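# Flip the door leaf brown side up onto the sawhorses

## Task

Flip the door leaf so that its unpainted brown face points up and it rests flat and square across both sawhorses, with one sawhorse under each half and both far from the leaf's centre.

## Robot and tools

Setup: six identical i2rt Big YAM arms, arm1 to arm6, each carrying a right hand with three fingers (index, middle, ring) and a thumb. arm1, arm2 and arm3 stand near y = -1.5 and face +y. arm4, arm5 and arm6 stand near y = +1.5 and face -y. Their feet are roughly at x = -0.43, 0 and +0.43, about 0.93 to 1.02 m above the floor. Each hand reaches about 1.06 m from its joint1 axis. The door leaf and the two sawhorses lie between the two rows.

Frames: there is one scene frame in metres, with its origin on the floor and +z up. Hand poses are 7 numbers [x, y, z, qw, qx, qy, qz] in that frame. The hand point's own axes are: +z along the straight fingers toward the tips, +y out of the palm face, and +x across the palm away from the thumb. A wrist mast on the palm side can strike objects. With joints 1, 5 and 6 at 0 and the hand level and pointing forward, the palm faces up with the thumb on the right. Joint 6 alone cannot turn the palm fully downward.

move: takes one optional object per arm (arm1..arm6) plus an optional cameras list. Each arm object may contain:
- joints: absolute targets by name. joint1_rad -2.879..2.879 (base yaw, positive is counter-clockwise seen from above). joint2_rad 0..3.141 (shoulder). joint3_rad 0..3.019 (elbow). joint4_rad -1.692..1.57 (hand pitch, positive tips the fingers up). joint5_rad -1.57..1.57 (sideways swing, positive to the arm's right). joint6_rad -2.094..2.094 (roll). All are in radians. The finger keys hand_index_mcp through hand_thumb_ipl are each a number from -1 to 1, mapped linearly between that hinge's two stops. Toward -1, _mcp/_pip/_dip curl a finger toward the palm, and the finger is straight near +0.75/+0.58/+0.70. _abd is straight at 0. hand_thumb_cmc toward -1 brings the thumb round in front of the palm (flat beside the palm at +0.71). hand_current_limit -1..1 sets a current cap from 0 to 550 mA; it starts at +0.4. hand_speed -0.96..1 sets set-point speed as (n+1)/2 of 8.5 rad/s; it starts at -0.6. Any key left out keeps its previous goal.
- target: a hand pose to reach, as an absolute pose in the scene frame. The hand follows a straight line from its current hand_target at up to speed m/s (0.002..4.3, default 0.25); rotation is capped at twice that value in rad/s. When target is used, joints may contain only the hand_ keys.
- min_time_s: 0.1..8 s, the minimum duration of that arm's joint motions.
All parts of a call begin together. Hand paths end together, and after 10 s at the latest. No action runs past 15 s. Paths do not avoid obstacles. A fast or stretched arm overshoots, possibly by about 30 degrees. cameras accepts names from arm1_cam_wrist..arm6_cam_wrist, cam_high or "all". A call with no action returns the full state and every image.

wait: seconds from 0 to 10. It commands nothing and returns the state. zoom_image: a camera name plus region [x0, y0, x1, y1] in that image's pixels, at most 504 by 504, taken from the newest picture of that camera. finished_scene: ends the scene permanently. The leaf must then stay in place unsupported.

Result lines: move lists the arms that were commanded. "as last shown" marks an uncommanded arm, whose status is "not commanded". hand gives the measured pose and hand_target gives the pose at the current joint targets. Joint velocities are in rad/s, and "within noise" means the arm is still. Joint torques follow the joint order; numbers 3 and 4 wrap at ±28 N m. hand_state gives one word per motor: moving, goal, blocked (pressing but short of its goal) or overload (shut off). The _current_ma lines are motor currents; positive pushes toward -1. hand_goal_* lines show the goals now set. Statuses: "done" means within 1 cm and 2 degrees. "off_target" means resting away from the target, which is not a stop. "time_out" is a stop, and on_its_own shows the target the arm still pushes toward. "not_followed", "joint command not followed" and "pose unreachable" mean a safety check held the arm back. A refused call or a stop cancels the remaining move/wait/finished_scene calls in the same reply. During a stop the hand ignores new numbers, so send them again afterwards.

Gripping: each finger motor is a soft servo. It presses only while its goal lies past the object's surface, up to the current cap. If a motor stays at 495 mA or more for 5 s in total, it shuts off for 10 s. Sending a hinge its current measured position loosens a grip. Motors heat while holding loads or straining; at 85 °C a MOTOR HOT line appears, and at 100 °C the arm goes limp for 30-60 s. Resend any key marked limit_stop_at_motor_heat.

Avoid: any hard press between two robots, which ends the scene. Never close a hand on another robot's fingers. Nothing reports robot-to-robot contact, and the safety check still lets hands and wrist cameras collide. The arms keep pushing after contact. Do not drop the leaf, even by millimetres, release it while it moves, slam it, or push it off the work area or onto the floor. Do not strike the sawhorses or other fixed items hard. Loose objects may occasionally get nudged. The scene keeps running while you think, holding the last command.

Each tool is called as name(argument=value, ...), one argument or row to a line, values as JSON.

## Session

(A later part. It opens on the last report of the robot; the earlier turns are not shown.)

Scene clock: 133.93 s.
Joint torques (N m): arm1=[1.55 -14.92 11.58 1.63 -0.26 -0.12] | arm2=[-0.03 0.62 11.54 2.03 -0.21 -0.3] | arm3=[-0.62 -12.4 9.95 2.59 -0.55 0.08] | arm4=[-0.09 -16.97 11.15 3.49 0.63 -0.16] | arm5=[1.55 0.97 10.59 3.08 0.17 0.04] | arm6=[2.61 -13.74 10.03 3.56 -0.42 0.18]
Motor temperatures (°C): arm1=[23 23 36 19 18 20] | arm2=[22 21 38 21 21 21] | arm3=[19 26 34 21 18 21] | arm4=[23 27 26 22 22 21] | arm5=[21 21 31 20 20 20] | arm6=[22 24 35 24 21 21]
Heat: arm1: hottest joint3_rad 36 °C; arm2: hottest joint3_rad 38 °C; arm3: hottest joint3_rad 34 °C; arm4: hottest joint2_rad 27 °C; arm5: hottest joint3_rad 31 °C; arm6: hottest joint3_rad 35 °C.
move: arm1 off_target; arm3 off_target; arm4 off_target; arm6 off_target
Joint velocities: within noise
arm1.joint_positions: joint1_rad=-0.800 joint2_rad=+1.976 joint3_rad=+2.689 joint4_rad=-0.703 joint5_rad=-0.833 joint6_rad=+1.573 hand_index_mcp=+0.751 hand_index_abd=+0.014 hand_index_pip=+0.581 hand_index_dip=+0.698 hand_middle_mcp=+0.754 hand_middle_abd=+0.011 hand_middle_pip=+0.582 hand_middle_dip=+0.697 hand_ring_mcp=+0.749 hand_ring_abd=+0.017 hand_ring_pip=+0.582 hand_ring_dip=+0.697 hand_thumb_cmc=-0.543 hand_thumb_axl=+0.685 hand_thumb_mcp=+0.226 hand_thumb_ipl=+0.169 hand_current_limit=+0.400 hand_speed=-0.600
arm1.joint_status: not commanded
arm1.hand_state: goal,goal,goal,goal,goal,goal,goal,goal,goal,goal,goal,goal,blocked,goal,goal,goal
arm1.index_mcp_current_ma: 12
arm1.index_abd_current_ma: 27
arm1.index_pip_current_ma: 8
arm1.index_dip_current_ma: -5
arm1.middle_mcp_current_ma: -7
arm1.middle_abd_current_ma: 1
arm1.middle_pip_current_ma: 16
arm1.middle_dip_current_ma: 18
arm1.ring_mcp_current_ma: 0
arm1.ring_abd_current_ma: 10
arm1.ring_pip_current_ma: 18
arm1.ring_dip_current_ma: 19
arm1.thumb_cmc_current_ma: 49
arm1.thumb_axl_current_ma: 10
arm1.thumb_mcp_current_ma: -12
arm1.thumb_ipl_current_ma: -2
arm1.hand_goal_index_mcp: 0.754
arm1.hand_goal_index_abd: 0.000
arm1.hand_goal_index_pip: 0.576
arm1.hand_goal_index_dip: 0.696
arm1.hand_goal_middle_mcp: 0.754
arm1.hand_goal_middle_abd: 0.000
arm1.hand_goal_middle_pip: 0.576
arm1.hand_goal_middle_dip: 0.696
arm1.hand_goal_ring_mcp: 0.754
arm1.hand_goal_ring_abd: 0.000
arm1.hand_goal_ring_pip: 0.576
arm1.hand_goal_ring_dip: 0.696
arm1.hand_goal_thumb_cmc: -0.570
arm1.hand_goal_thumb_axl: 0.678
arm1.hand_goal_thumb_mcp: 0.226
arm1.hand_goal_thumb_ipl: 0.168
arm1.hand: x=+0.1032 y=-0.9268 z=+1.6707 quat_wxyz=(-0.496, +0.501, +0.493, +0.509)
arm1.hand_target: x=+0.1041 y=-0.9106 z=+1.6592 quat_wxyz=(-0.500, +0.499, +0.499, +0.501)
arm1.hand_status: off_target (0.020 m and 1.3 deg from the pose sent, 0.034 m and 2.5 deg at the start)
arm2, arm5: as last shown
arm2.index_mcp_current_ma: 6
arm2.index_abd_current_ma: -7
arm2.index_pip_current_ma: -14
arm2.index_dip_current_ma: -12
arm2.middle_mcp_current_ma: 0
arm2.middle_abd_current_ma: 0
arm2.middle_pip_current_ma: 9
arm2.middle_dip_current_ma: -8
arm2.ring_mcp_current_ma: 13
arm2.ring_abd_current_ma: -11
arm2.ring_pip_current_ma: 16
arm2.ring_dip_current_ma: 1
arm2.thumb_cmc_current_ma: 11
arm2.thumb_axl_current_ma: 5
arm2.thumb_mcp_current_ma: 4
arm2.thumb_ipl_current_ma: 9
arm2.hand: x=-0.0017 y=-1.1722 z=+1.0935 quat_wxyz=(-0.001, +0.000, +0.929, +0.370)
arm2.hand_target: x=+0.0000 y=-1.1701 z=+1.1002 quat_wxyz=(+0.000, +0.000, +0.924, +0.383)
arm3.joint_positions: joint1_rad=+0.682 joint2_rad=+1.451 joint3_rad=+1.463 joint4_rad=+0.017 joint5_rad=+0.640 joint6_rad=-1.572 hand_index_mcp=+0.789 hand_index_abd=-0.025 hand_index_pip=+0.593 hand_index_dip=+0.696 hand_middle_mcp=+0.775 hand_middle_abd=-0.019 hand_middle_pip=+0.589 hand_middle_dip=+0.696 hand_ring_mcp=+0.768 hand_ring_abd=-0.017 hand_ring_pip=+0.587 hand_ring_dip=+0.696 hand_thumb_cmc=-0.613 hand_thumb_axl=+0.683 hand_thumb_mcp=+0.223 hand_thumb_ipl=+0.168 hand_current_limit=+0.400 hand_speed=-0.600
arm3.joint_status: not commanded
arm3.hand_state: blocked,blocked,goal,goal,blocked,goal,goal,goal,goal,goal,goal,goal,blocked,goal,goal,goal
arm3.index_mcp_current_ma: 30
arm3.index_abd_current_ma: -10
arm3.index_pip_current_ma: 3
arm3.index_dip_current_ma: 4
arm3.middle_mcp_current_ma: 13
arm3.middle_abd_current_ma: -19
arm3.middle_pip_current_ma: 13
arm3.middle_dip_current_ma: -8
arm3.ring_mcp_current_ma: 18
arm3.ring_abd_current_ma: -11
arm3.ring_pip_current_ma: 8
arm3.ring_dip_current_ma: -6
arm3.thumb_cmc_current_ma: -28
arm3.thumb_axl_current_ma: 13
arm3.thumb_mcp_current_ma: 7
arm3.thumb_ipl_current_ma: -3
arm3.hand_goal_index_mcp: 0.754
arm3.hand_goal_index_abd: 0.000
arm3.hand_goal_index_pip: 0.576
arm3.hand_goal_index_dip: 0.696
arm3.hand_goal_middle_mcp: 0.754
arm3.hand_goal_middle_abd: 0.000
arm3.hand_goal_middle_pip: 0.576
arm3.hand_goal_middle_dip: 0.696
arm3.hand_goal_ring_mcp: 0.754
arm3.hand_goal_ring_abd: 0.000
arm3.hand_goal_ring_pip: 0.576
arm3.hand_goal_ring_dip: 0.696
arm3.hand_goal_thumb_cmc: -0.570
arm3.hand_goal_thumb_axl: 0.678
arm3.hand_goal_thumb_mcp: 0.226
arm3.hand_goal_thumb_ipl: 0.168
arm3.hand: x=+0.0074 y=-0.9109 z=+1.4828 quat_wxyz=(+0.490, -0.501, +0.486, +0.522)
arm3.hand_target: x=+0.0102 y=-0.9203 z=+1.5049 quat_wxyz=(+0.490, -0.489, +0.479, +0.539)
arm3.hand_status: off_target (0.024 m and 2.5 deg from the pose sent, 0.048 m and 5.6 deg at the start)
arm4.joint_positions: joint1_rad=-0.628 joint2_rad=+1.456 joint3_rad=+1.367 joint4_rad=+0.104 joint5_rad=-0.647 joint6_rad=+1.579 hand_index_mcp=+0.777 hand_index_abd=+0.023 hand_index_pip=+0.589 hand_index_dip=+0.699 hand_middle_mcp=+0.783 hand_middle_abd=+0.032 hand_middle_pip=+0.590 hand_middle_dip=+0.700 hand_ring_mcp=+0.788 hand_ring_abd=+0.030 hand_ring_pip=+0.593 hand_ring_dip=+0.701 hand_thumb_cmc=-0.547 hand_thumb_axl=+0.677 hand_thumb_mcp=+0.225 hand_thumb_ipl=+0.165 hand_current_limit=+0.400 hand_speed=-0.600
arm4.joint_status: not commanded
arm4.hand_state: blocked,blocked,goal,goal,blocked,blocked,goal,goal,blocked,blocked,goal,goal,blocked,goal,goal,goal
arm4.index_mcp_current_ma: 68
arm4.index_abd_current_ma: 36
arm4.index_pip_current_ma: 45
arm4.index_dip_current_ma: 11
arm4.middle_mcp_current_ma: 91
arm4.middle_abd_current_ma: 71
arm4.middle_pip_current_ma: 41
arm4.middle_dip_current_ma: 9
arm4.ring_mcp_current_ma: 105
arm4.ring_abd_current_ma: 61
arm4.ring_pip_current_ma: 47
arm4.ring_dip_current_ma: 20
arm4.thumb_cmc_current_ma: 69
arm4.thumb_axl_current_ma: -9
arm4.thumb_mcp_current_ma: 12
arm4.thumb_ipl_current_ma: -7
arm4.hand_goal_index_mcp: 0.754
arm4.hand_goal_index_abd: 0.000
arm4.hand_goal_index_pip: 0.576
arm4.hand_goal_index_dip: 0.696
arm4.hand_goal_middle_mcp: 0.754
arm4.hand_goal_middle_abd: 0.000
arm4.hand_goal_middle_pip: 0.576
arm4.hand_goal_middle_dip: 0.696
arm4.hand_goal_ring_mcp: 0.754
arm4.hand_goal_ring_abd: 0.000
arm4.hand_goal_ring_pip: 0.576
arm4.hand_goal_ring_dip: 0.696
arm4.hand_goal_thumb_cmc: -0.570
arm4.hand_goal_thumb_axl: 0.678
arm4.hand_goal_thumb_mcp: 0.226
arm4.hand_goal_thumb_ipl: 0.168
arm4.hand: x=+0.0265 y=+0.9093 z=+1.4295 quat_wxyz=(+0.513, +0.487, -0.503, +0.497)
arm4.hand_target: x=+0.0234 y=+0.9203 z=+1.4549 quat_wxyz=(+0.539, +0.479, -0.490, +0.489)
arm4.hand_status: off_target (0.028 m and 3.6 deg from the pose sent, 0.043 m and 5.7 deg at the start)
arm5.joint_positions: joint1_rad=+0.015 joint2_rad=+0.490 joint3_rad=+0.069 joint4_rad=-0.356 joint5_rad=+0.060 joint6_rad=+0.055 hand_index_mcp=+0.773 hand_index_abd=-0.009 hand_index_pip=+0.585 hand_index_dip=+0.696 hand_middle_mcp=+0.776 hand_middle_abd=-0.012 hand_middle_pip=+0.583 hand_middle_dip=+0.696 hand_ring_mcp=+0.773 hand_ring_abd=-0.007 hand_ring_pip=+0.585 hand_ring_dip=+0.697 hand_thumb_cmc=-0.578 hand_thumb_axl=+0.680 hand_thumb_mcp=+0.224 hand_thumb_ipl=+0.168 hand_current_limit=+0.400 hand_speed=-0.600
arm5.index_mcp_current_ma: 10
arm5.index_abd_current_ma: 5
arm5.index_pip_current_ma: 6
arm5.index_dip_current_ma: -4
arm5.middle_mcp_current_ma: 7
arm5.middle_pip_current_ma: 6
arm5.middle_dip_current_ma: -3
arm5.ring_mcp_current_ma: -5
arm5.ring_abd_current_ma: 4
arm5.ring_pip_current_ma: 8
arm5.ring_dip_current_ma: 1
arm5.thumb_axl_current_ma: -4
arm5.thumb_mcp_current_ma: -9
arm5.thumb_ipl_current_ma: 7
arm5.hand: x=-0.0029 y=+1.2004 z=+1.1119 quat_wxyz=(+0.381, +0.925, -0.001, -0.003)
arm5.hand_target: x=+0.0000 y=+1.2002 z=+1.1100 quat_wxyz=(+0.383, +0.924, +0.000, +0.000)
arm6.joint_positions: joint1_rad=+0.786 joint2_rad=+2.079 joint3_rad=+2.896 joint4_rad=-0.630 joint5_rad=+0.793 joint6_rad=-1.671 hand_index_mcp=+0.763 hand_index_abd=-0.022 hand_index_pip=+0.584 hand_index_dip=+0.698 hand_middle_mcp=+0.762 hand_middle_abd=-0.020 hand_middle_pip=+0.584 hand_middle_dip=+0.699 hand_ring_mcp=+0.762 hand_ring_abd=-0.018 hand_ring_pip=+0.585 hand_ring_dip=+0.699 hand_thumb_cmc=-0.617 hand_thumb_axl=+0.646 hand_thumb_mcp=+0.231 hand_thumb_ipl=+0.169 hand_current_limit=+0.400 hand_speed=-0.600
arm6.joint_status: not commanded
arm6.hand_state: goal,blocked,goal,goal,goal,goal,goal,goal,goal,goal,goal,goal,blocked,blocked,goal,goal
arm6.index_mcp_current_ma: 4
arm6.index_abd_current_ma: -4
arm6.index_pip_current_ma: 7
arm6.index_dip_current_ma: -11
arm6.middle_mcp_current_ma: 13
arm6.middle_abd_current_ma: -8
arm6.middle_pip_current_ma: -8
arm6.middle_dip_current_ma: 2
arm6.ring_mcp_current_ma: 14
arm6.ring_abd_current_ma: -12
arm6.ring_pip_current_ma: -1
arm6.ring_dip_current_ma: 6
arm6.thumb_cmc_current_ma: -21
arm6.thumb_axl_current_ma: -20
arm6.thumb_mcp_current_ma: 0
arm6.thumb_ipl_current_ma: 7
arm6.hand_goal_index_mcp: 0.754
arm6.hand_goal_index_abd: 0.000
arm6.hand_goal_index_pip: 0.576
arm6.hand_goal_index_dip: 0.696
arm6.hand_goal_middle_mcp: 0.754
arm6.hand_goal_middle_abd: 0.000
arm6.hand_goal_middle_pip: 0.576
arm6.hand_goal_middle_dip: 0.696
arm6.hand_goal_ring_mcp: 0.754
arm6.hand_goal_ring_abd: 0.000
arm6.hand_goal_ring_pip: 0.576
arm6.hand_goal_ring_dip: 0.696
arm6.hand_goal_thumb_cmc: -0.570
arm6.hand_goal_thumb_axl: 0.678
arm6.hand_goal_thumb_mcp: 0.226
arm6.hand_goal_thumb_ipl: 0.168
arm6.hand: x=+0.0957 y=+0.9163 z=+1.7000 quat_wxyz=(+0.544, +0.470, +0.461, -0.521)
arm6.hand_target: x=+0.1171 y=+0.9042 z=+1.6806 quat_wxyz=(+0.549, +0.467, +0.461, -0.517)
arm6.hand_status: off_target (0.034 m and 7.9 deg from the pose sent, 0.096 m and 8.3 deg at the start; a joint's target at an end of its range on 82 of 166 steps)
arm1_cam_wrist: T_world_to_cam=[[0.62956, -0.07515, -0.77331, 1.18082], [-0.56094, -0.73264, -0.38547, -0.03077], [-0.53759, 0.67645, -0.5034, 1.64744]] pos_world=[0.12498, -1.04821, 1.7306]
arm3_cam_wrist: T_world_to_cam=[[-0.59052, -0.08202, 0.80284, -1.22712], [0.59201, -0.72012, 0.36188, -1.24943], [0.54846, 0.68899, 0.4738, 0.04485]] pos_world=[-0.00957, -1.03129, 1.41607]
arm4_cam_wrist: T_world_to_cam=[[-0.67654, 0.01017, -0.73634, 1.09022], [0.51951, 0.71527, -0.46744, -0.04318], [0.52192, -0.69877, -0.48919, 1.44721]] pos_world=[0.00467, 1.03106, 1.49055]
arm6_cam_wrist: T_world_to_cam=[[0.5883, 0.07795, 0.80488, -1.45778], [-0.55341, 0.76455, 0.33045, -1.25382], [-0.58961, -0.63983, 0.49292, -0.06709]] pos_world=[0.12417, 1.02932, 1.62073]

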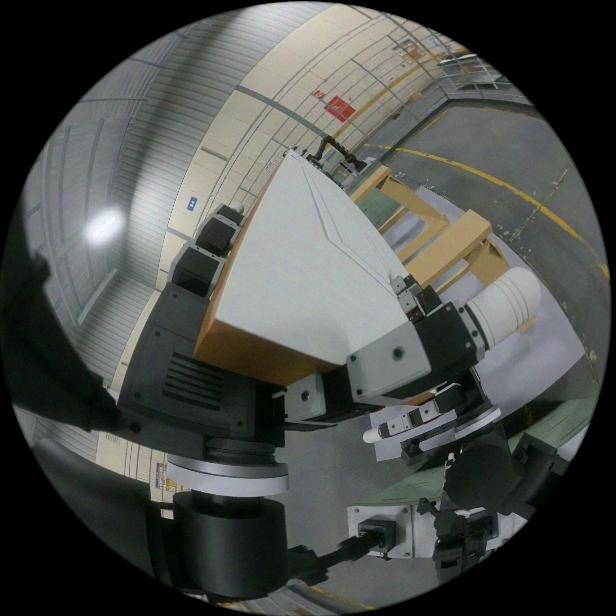

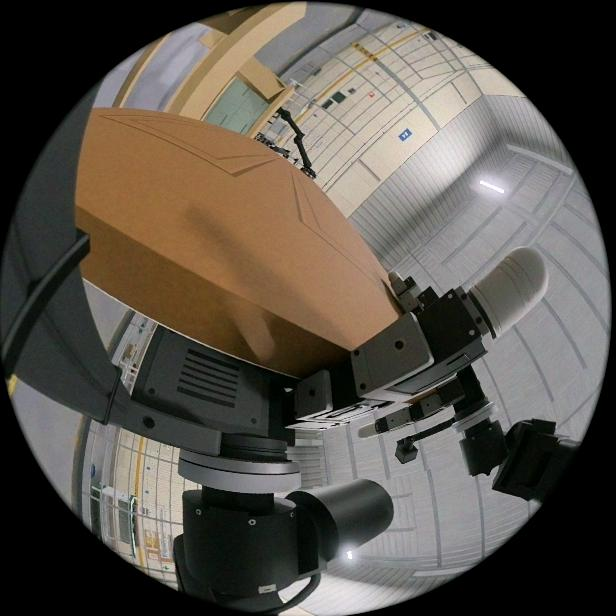

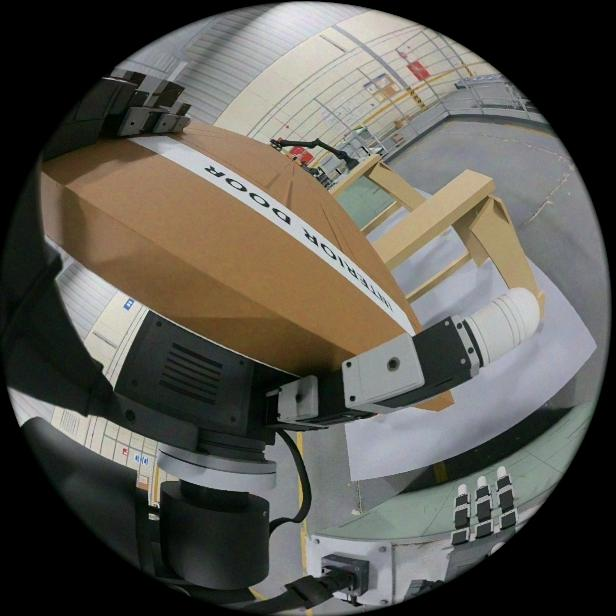

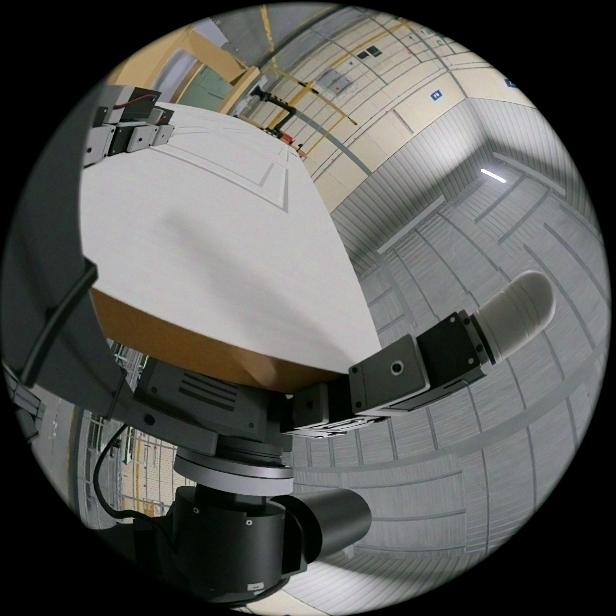

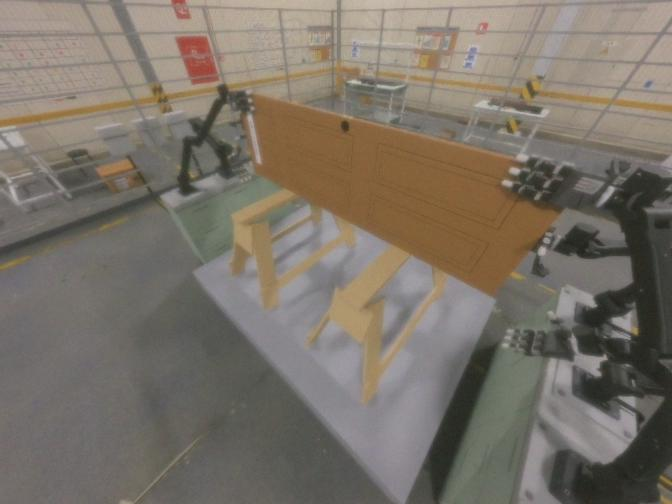

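move(
  arm1={"target": [0.135, -0.91, 1.655, -0.51, 0.49, 0.49, 0.51], "speed": 0.02},
  arm6={"target": [0.145, 0.905, 1.625, 0.51, 0.49, 0.49, -0.51], "speed": 0.02},
  arm3={"target": [0.024, -0.92, 1.505, 0.48, -0.48, 0.49, 0.55], "speed": 0.02},
  arm4={"target": [0.034, 0.92, 1.425, 0.55, 0.49, -0.48, 0.48], "speed": 0.02},
  cameras=["arm1_cam_wrist", "arm3_cam_wrist", "arm4_cam_wrist", "arm6_cam_wrist", "cam_high"],
)

Scene clock: 138.30 s.
Joint torques (N m): arm1=[1.38 -15.21 11.33 2.32 -0.16 -0.02] | arm2=[0.21 0.62 11.51 2.06 -0.21 -0.3] | arm3=[0.09 -11.4 9.51 2.93 -0.69 0.01] | arm4=[-0.32 -15.03 9.32 3.25 0.6 -0.18] | arm5=[1.55 0.91 10.59 3.07 0.17 0.03] | arm6=[2.73 -16.38 6.09 1.78 -0.11 0.34]
Motor temperatures (°C): arm1=[23 23 36 19 18 20] | arm2=[22 21 38 21 21 21] | arm3=[19 26 34 21 18 21] | arm4=[23 27 26 22 22 21] | arm5=[21 21 30 20 20 20] | arm6=[22 25 35 24 21 21]
Heat: arm1: hottest joint3_rad 36 °C; arm2: hottest joint3_rad 38 °C; arm3: hottest joint3_rad 34 °C; arm4: hottest joint2_rad 27 °C; arm5: hottest joint3_rad 30 °C; arm6: hottest joint3_rad 35 °C.
move: arm1 off_target; arm3 off_target; arm4 off_target; arm6 off_target
Joint velocities: within noise
arm1.joint_positions: joint1_rad=-0.830 joint2_rad=+2.038 joint3_rad=+2.753 joint4_rad=-0.658 joint5_rad=-0.865 joint6_rad=+1.608 hand_index_mcp=+0.751 hand_index_abd=+0.014 hand_index_pip=+0.581 hand_index_dip=+0.698 hand_middle_mcp=+0.754 hand_middle_abd=+0.011 hand_middle_pip=+0.582 hand_middle_dip=+0.697 hand_ring_mcp=+0.749 hand_ring_abd=+0.017 hand_ring_pip=+0.582 hand_ring_dip=+0.697 hand_thumb_cmc=-0.550 hand_thumb_axl=+0.690 hand_thumb_mcp=+0.229 hand_thumb_ipl=+0.169 hand_current_limit=+0.400 hand_speed=-0.600
arm1.joint_status: not commanded
arm1.hand_state: goal,goal,goal,goal,goal,goal,goal,goal,goal,goal,goal,goal,goal,goal,goal,goal
arm1.index_mcp_current_ma: 14
arm1.index_abd_current_ma: 12
arm1.index_pip_current_ma: 11
arm1.index_dip_current_ma: -8
arm1.middle_mcp_current_ma: -9
arm1.middle_abd_current_ma: -4
arm1.middle_pip_current_ma: 9
arm1.middle_dip_current_ma: 12
arm1.ring_mcp_current_ma: -7
arm1.ring_abd_current_ma: 19
arm1.ring_pip_current_ma: 14
arm1.ring_dip_current_ma: 6
arm1.thumb_cmc_current_ma: 34
arm1.thumb_axl_current_ma: 8
arm1.thumb_mcp_current_ma: 11
arm1.thumb_ipl_current_ma: 6
arm1.hand_goal_index_mcp: 0.754
arm1.hand_goal_index_abd: 0.000
arm1.hand_goal_index_pip: 0.576
arm1.hand_goal_index_dip: 0.696
arm1.hand_goal_middle_mcp: 0.754
arm1.hand_goal_middle_abd: 0.000
arm1.hand_goal_middle_pip: 0.576
arm1.hand_goal_middle_dip: 0.696
arm1.hand_goal_ring_mcp: 0.754
arm1.hand_goal_ring_abd: 0.000
arm1.hand_goal_ring_pip: 0.576
arm1.hand_goal_ring_dip: 0.696
arm1.hand_goal_thumb_cmc: -0.570
arm1.hand_goal_thumb_axl: 0.678
arm1.hand_goal_thumb_mcp: 0.226
arm1.hand_goal_thumb_ipl: 0.168
arm1.hand: x=+0.1287 y=-0.9277 z=+1.6664 quat_wxyz=(-0.504, +0.493, +0.487, +0.516)
arm1.hand_target: x=+0.1339 y=-0.9111 z=+1.6536 quat_wxyz=(-0.510, +0.489, +0.489, +0.511)
arm1.hand_status: off_target (0.022 m and 1.0 deg from the pose sent, 0.039 m and 2.1 deg at the start)
arm2, arm5: as last shown
arm2.index_mcp_current_ma: 2
arm2.index_abd_current_ma: -8
arm2.index_pip_current_ma: -2
arm2.index_dip_current_ma: -4
arm2.middle_mcp_current_ma: -8
arm2.middle_abd_current_ma: 5
arm2.middle_pip_current_ma: 3
arm2.middle_dip_current_ma: -9
arm2.ring_abd_current_ma: -9
arm2.ring_dip_current_ma: -5
arm2.thumb_cmc_current_ma: 6
arm2.thumb_axl_current_ma: 4
arm2.thumb_mcp_current_ma: 9
arm2.thumb_ipl_current_ma: 12
arm3.joint_positions: joint1_rad=+0.656 joint2_rad=+1.425 joint3_rad=+1.439 joint4_rad=+0.019 joint5_rad=+0.625 joint6_rad=-1.524 hand_index_mcp=+0.779 hand_index_abd=-0.025 hand_index_pip=+0.593 hand_index_dip=+0.696 hand_middle_mcp=+0.771 hand_middle_abd=-0.019 hand_middle_pip=+0.589 hand_middle_dip=+0.696 hand_ring_mcp=+0.769 hand_ring_abd=-0.017 hand_ring_pip=+0.587 hand_ring_dip=+0.696 hand_thumb_cmc=-0.613 hand_thumb_axl=+0.683 hand_thumb_mcp=+0.223 hand_thumb_ipl=+0.168 hand_current_limit=+0.400 hand_speed=-0.600
arm3.joint_status: not commanded
arm3.hand_state: blocked,blocked,goal,goal,goal,goal,goal,goal,goal,goal,goal,goal,blocked,goal,goal,goal
arm3.index_mcp_current_ma: 23
arm3.index_abd_current_ma: -15
arm3.index_pip_current_ma: 4
arm3.index_dip_current_ma: 2
arm3.middle_mcp_current_ma: 12
arm3.middle_abd_current_ma: -15
arm3.middle_pip_current_ma: 16
arm3.middle_dip_current_ma: -8
arm3.ring_mcp_current_ma: 19
arm3.ring_abd_current_ma: -14
arm3.ring_pip_current_ma: 7
arm3.ring_dip_current_ma: -9
arm3.thumb_cmc_current_ma: -25
arm3.thumb_axl_current_ma: 12
arm3.thumb_mcp_current_ma: 8
arm3.thumb_ipl_current_ma: -2
arm3.hand_goal_index_mcp: 0.754
arm3.hand_goal_index_abd: 0.000
arm3.hand_goal_index_pip: 0.576
arm3.hand_goal_index_dip: 0.696
arm3.hand_goal_middle_mcp: 0.754
arm3.hand_goal_middle_abd: 0.000
arm3.hand_goal_middle_pip: 0.576
arm3.hand_goal_middle_dip: 0.696
arm3.hand_goal_ring_mcp: 0.754
arm3.hand_goal_ring_abd: 0.000
arm3.hand_goal_ring_pip: 0.576
arm3.hand_goal_ring_dip: 0.696
arm3.hand_goal_thumb_cmc: -0.570
arm3.hand_goal_thumb_axl: 0.678
arm3.hand_goal_thumb_mcp: 0.226
arm3.hand_goal_thumb_ipl: 0.168
arm3.hand: x=+0.0265 y=-0.9101 z=+1.4893 quat_wxyz=(+0.481, -0.485, +0.500, +0.533)
arm3.hand_target: x=+0.0241 y=-0.9201 z=+1.5048 quat_wxyz=(+0.479, -0.479, +0.489, +0.549)
arm3.hand_status: off_target (0.019 m and 2.3 deg from the pose sent, 0.029 m and 4.2 deg at the start)
arm4.joint_positions: joint1_rad=-0.606 joint2_rad=+1.431 joint3_rad=+1.290 joint4_rad=+0.198 joint5_rad=-0.630 joint6_rad=+1.542 hand_index_mcp=+0.778 hand_index_abd=-0.006 hand_index_pip=+0.590 hand_index_dip=+0.700 hand_middle_mcp=+0.782 hand_middle_abd=+0.004 hand_middle_pip=+0.590 hand_middle_dip=+0.700 hand_ring_mcp=+0.784 hand_ring_abd=+0.004 hand_ring_pip=+0.593 hand_ring_dip=+0.701 hand_thumb_cmc=-0.547 hand_thumb_axl=+0.677 hand_thumb_mcp=+0.225 hand_thumb_ipl=+0.165 hand_current_limit=+0.400 hand_speed=-0.600
arm4.joint_status: not commanded
arm4.hand_state: blocked,goal,goal,goal,blocked,goal,goal,goal,blocked,goal,goal,goal,blocked,goal,goal,goal
arm4.index_mcp_current_ma: 84
arm4.index_abd_current_ma: -20
arm4.index_pip_current_ma: 43
arm4.index_dip_current_ma: 23
arm4.middle_mcp_current_ma: 92
arm4.middle_abd_current_ma: 12
arm4.middle_pip_current_ma: 41
arm4.middle_dip_current_ma: 0
arm4.ring_mcp_current_ma: 87
arm4.ring_abd_current_ma: 4
arm4.ring_pip_current_ma: 52
arm4.ring_dip_current_ma: 22
arm4.thumb_cmc_current_ma: 68
arm4.thumb_axl_current_ma: -5
arm4.thumb_mcp_current_ma: 7
arm4.thumb_ipl_current_ma: -14
arm4.hand_goal_index_mcp: 0.754
arm4.hand_goal_index_abd: 0.000
arm4.hand_goal_index_pip: 0.576
arm4.hand_goal_index_dip: 0.696
arm4.hand_goal_middle_mcp: 0.754
arm4.hand_goal_middle_abd: 0.000
arm4.hand_goal_middle_pip: 0.576
arm4.hand_goal_middle_dip: 0.696
arm4.hand_goal_ring_mcp: 0.754
arm4.hand_goal_ring_abd: 0.000
arm4.hand_goal_ring_pip: 0.576
arm4.hand_goal_ring_dip: 0.696
arm4.hand_goal_thumb_cmc: -0.570
arm4.hand_goal_thumb_axl: 0.678
arm4.hand_goal_thumb_mcp: 0.226
arm4.hand_goal_thumb_ipl: 0.168
arm4.hand: x=+0.0418 y=+0.9114 z=+1.4248 quat_wxyz=(+0.536, +0.494, -0.478, +0.490)
arm4.hand_target: x=+0.0342 y=+0.9199 z=+1.4249 quat_wxyz=(+0.549, +0.489, -0.479, +0.479)
arm4.hand_status: off_target (0.012 m and 2.0 deg from the pose sent, 0.014 m and 5.4 deg at the start)
arm5.index_mcp_current_ma: 11
arm5.index_abd_current_ma: 9
arm5.index_pip_current_ma: 4
arm5.index_dip_current_ma: -3
arm5.middle_mcp_current_ma: 6
arm5.middle_abd_current_ma: -4
arm5.middle_pip_current_ma: 2
arm5.middle_dip_current_ma: -1
arm5.ring_mcp_current_ma: -4
arm5.ring_abd_current_ma: 1
arm5.ring_pip_current_ma: 4
arm5.ring_dip_current_ma: 7
arm5.thumb_cmc_current_ma: 5
arm5.thumb_axl_current_ma: -1
arm5.thumb_mcp_current_ma: -8
arm5.thumb_ipl_current_ma: 9
arm6.joint_positions: joint1_rad=+0.823 joint2_rad=+2.027 joint3_rad=+2.719 joint4_rad=-0.565 joint5_rad=+0.861 joint6_rad=-1.636 hand_index_mcp=+0.762 hand_index_abd=-0.022 hand_index_pip=+0.583 hand_index_dip=+0.698 hand_middle_mcp=+0.760 hand_middle_abd=-0.020 hand_middle_pip=+0.584 hand_middle_dip=+0.699 hand_ring_mcp=+0.760 hand_ring_abd=-0.018 hand_ring_pip=+0.584 hand_ring_dip=+0.699 hand_thumb_cmc=-0.592 hand_thumb_axl=+0.650 hand_thumb_mcp=+0.231 hand_thumb_ipl=+0.169 hand_current_limit=+0.400 hand_speed=-0.600
arm6.joint_status: not commanded
arm6.hand_state: goal,blocked,goal,goal,goal,goal,goal,goal,goal,goal,goal,goal,blocked,blocked,goal,goal
arm6.index_mcp_current_ma: 8
arm6.index_abd_current_ma: -5
arm6.index_pip_current_ma: 4
arm6.index_dip_current_ma: -14
arm6.middle_mcp_current_ma: 13
arm6.middle_abd_current_ma: -7
arm6.middle_pip_current_ma: -7
arm6.middle_dip_current_ma: -3
arm6.ring_mcp_current_ma: 9
arm6.ring_abd_current_ma: -3
arm6.ring_pip_current_ma: 7
arm6.ring_dip_current_ma: 8
arm6.thumb_cmc_current_ma: -3
arm6.thumb_axl_current_ma: -22
arm6.thumb_mcp_current_ma: -1
arm6.thumb_ipl_current_ma: 7
arm6.hand_goal_index_mcp: 0.754
arm6.hand_goal_index_abd: 0.000
arm6.hand_goal_index_pip: 0.576
arm6.hand_goal_index_dip: 0.696
arm6.hand_goal_middle_mcp: 0.754
arm6.hand_goal_middle_abd: 0.000
arm6.hand_goal_middle_pip: 0.576
arm6.hand_goal_middle_dip: 0.696
arm6.hand_goal_ring_mcp: 0.754
arm6.hand_goal_ring_abd: 0.000
arm6.hand_goal_ring_pip: 0.576
arm6.hand_goal_ring_dip: 0.696
arm6.hand_goal_thumb_cmc: -0.570
arm6.hand_goal_thumb_axl: 0.678
arm6.hand_goal_thumb_mcp: 0.226
arm6.hand_goal_thumb_ipl: 0.168
arm6.hand: x=+0.1198 y=+0.9164 z=+1.6638 quat_wxyz=(+0.524, +0.488, +0.468, -0.517)
arm6.hand_target: x=+0.1443 y=+0.9058 z=+1.6248 quat_wxyz=(+0.510, +0.490, +0.490, -0.510)
arm6.hand_status: off_target (0.048 m and 3.1 deg from the pose sent, 0.090 m and 5.7 deg at the start)
arm1_cam_wrist: T_world_to_cam=[[0.63058, -0.04967, -0.77453, 1.18692], [-0.55807, -0.72255, -0.40801, 0.0278], [-0.53937, 0.68953, -0.48335, 1.63861]] pos_world=[0.15088, -1.05082, 1.72267]
arm3_cam_wrist: T_world_to_cam=[[-0.54991, -0.07866, 0.83151, -1.26167], [0.6033, -0.72589, 0.33032, -1.22105], [0.5776, 0.6833, 0.44663, 0.06514]] pos_world=[0.00524, -1.03009, 1.42334]
arm4_cam_wrist: T_world_to_cam=[[-0.72145, -0.01455, -0.69232, 1.05885], [0.4868, 0.70039, -0.522, 0.03793], [0.49248, -0.71362, -0.49821, 1.466]] pos_world=[0.02346, 1.03501, 1.48323]
arm6_cam_wrist: T_world_to_cam=[[0.59282, 0.02282, 0.80501, -1.39298], [-0.53201, 0.76153, 0.37019, -1.29453], [-0.60459, -0.64773, 0.46359, 0.02284]] pos_world=[0.1509, 1.03241, 1.58999]

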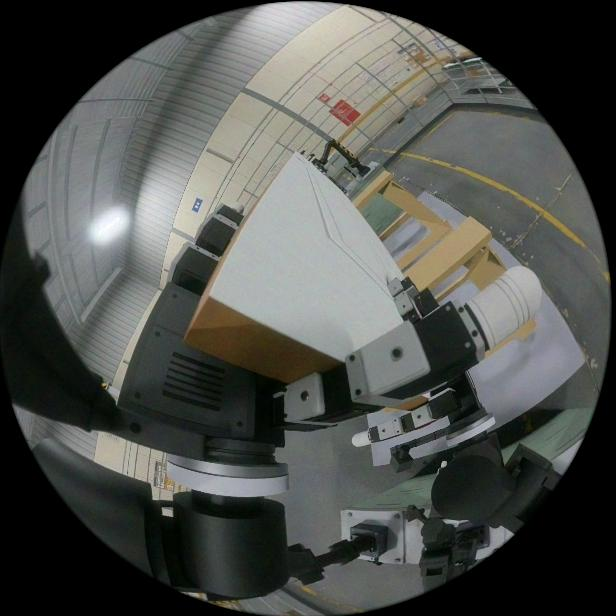

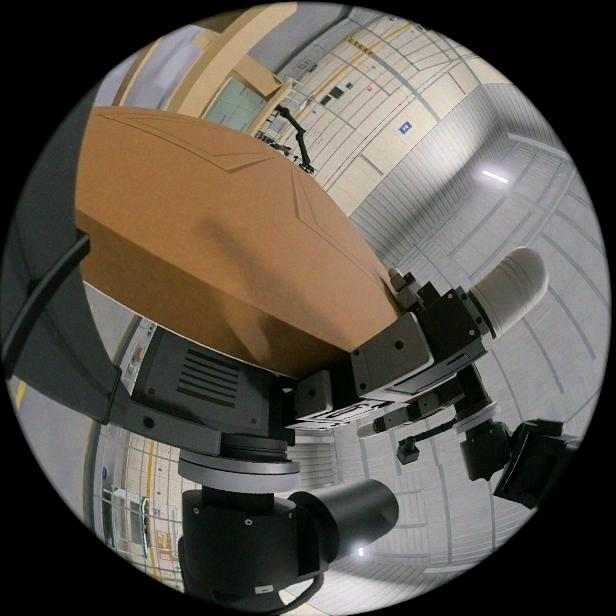

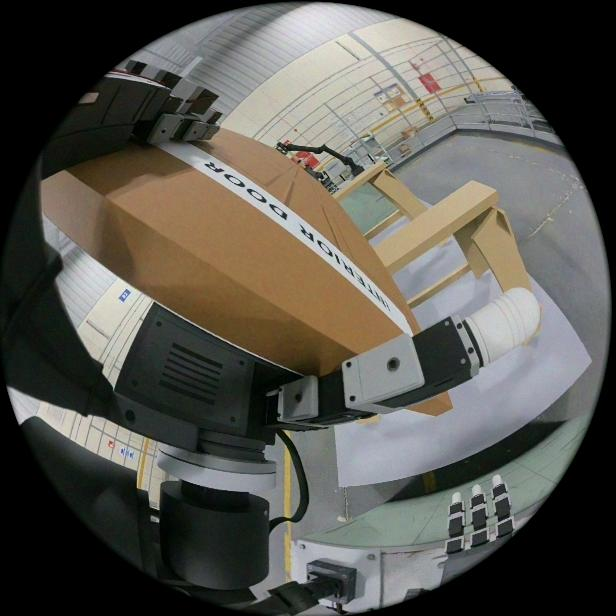

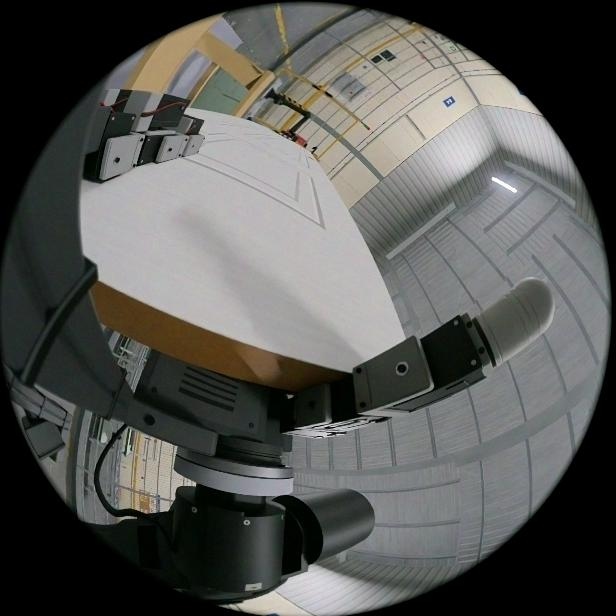

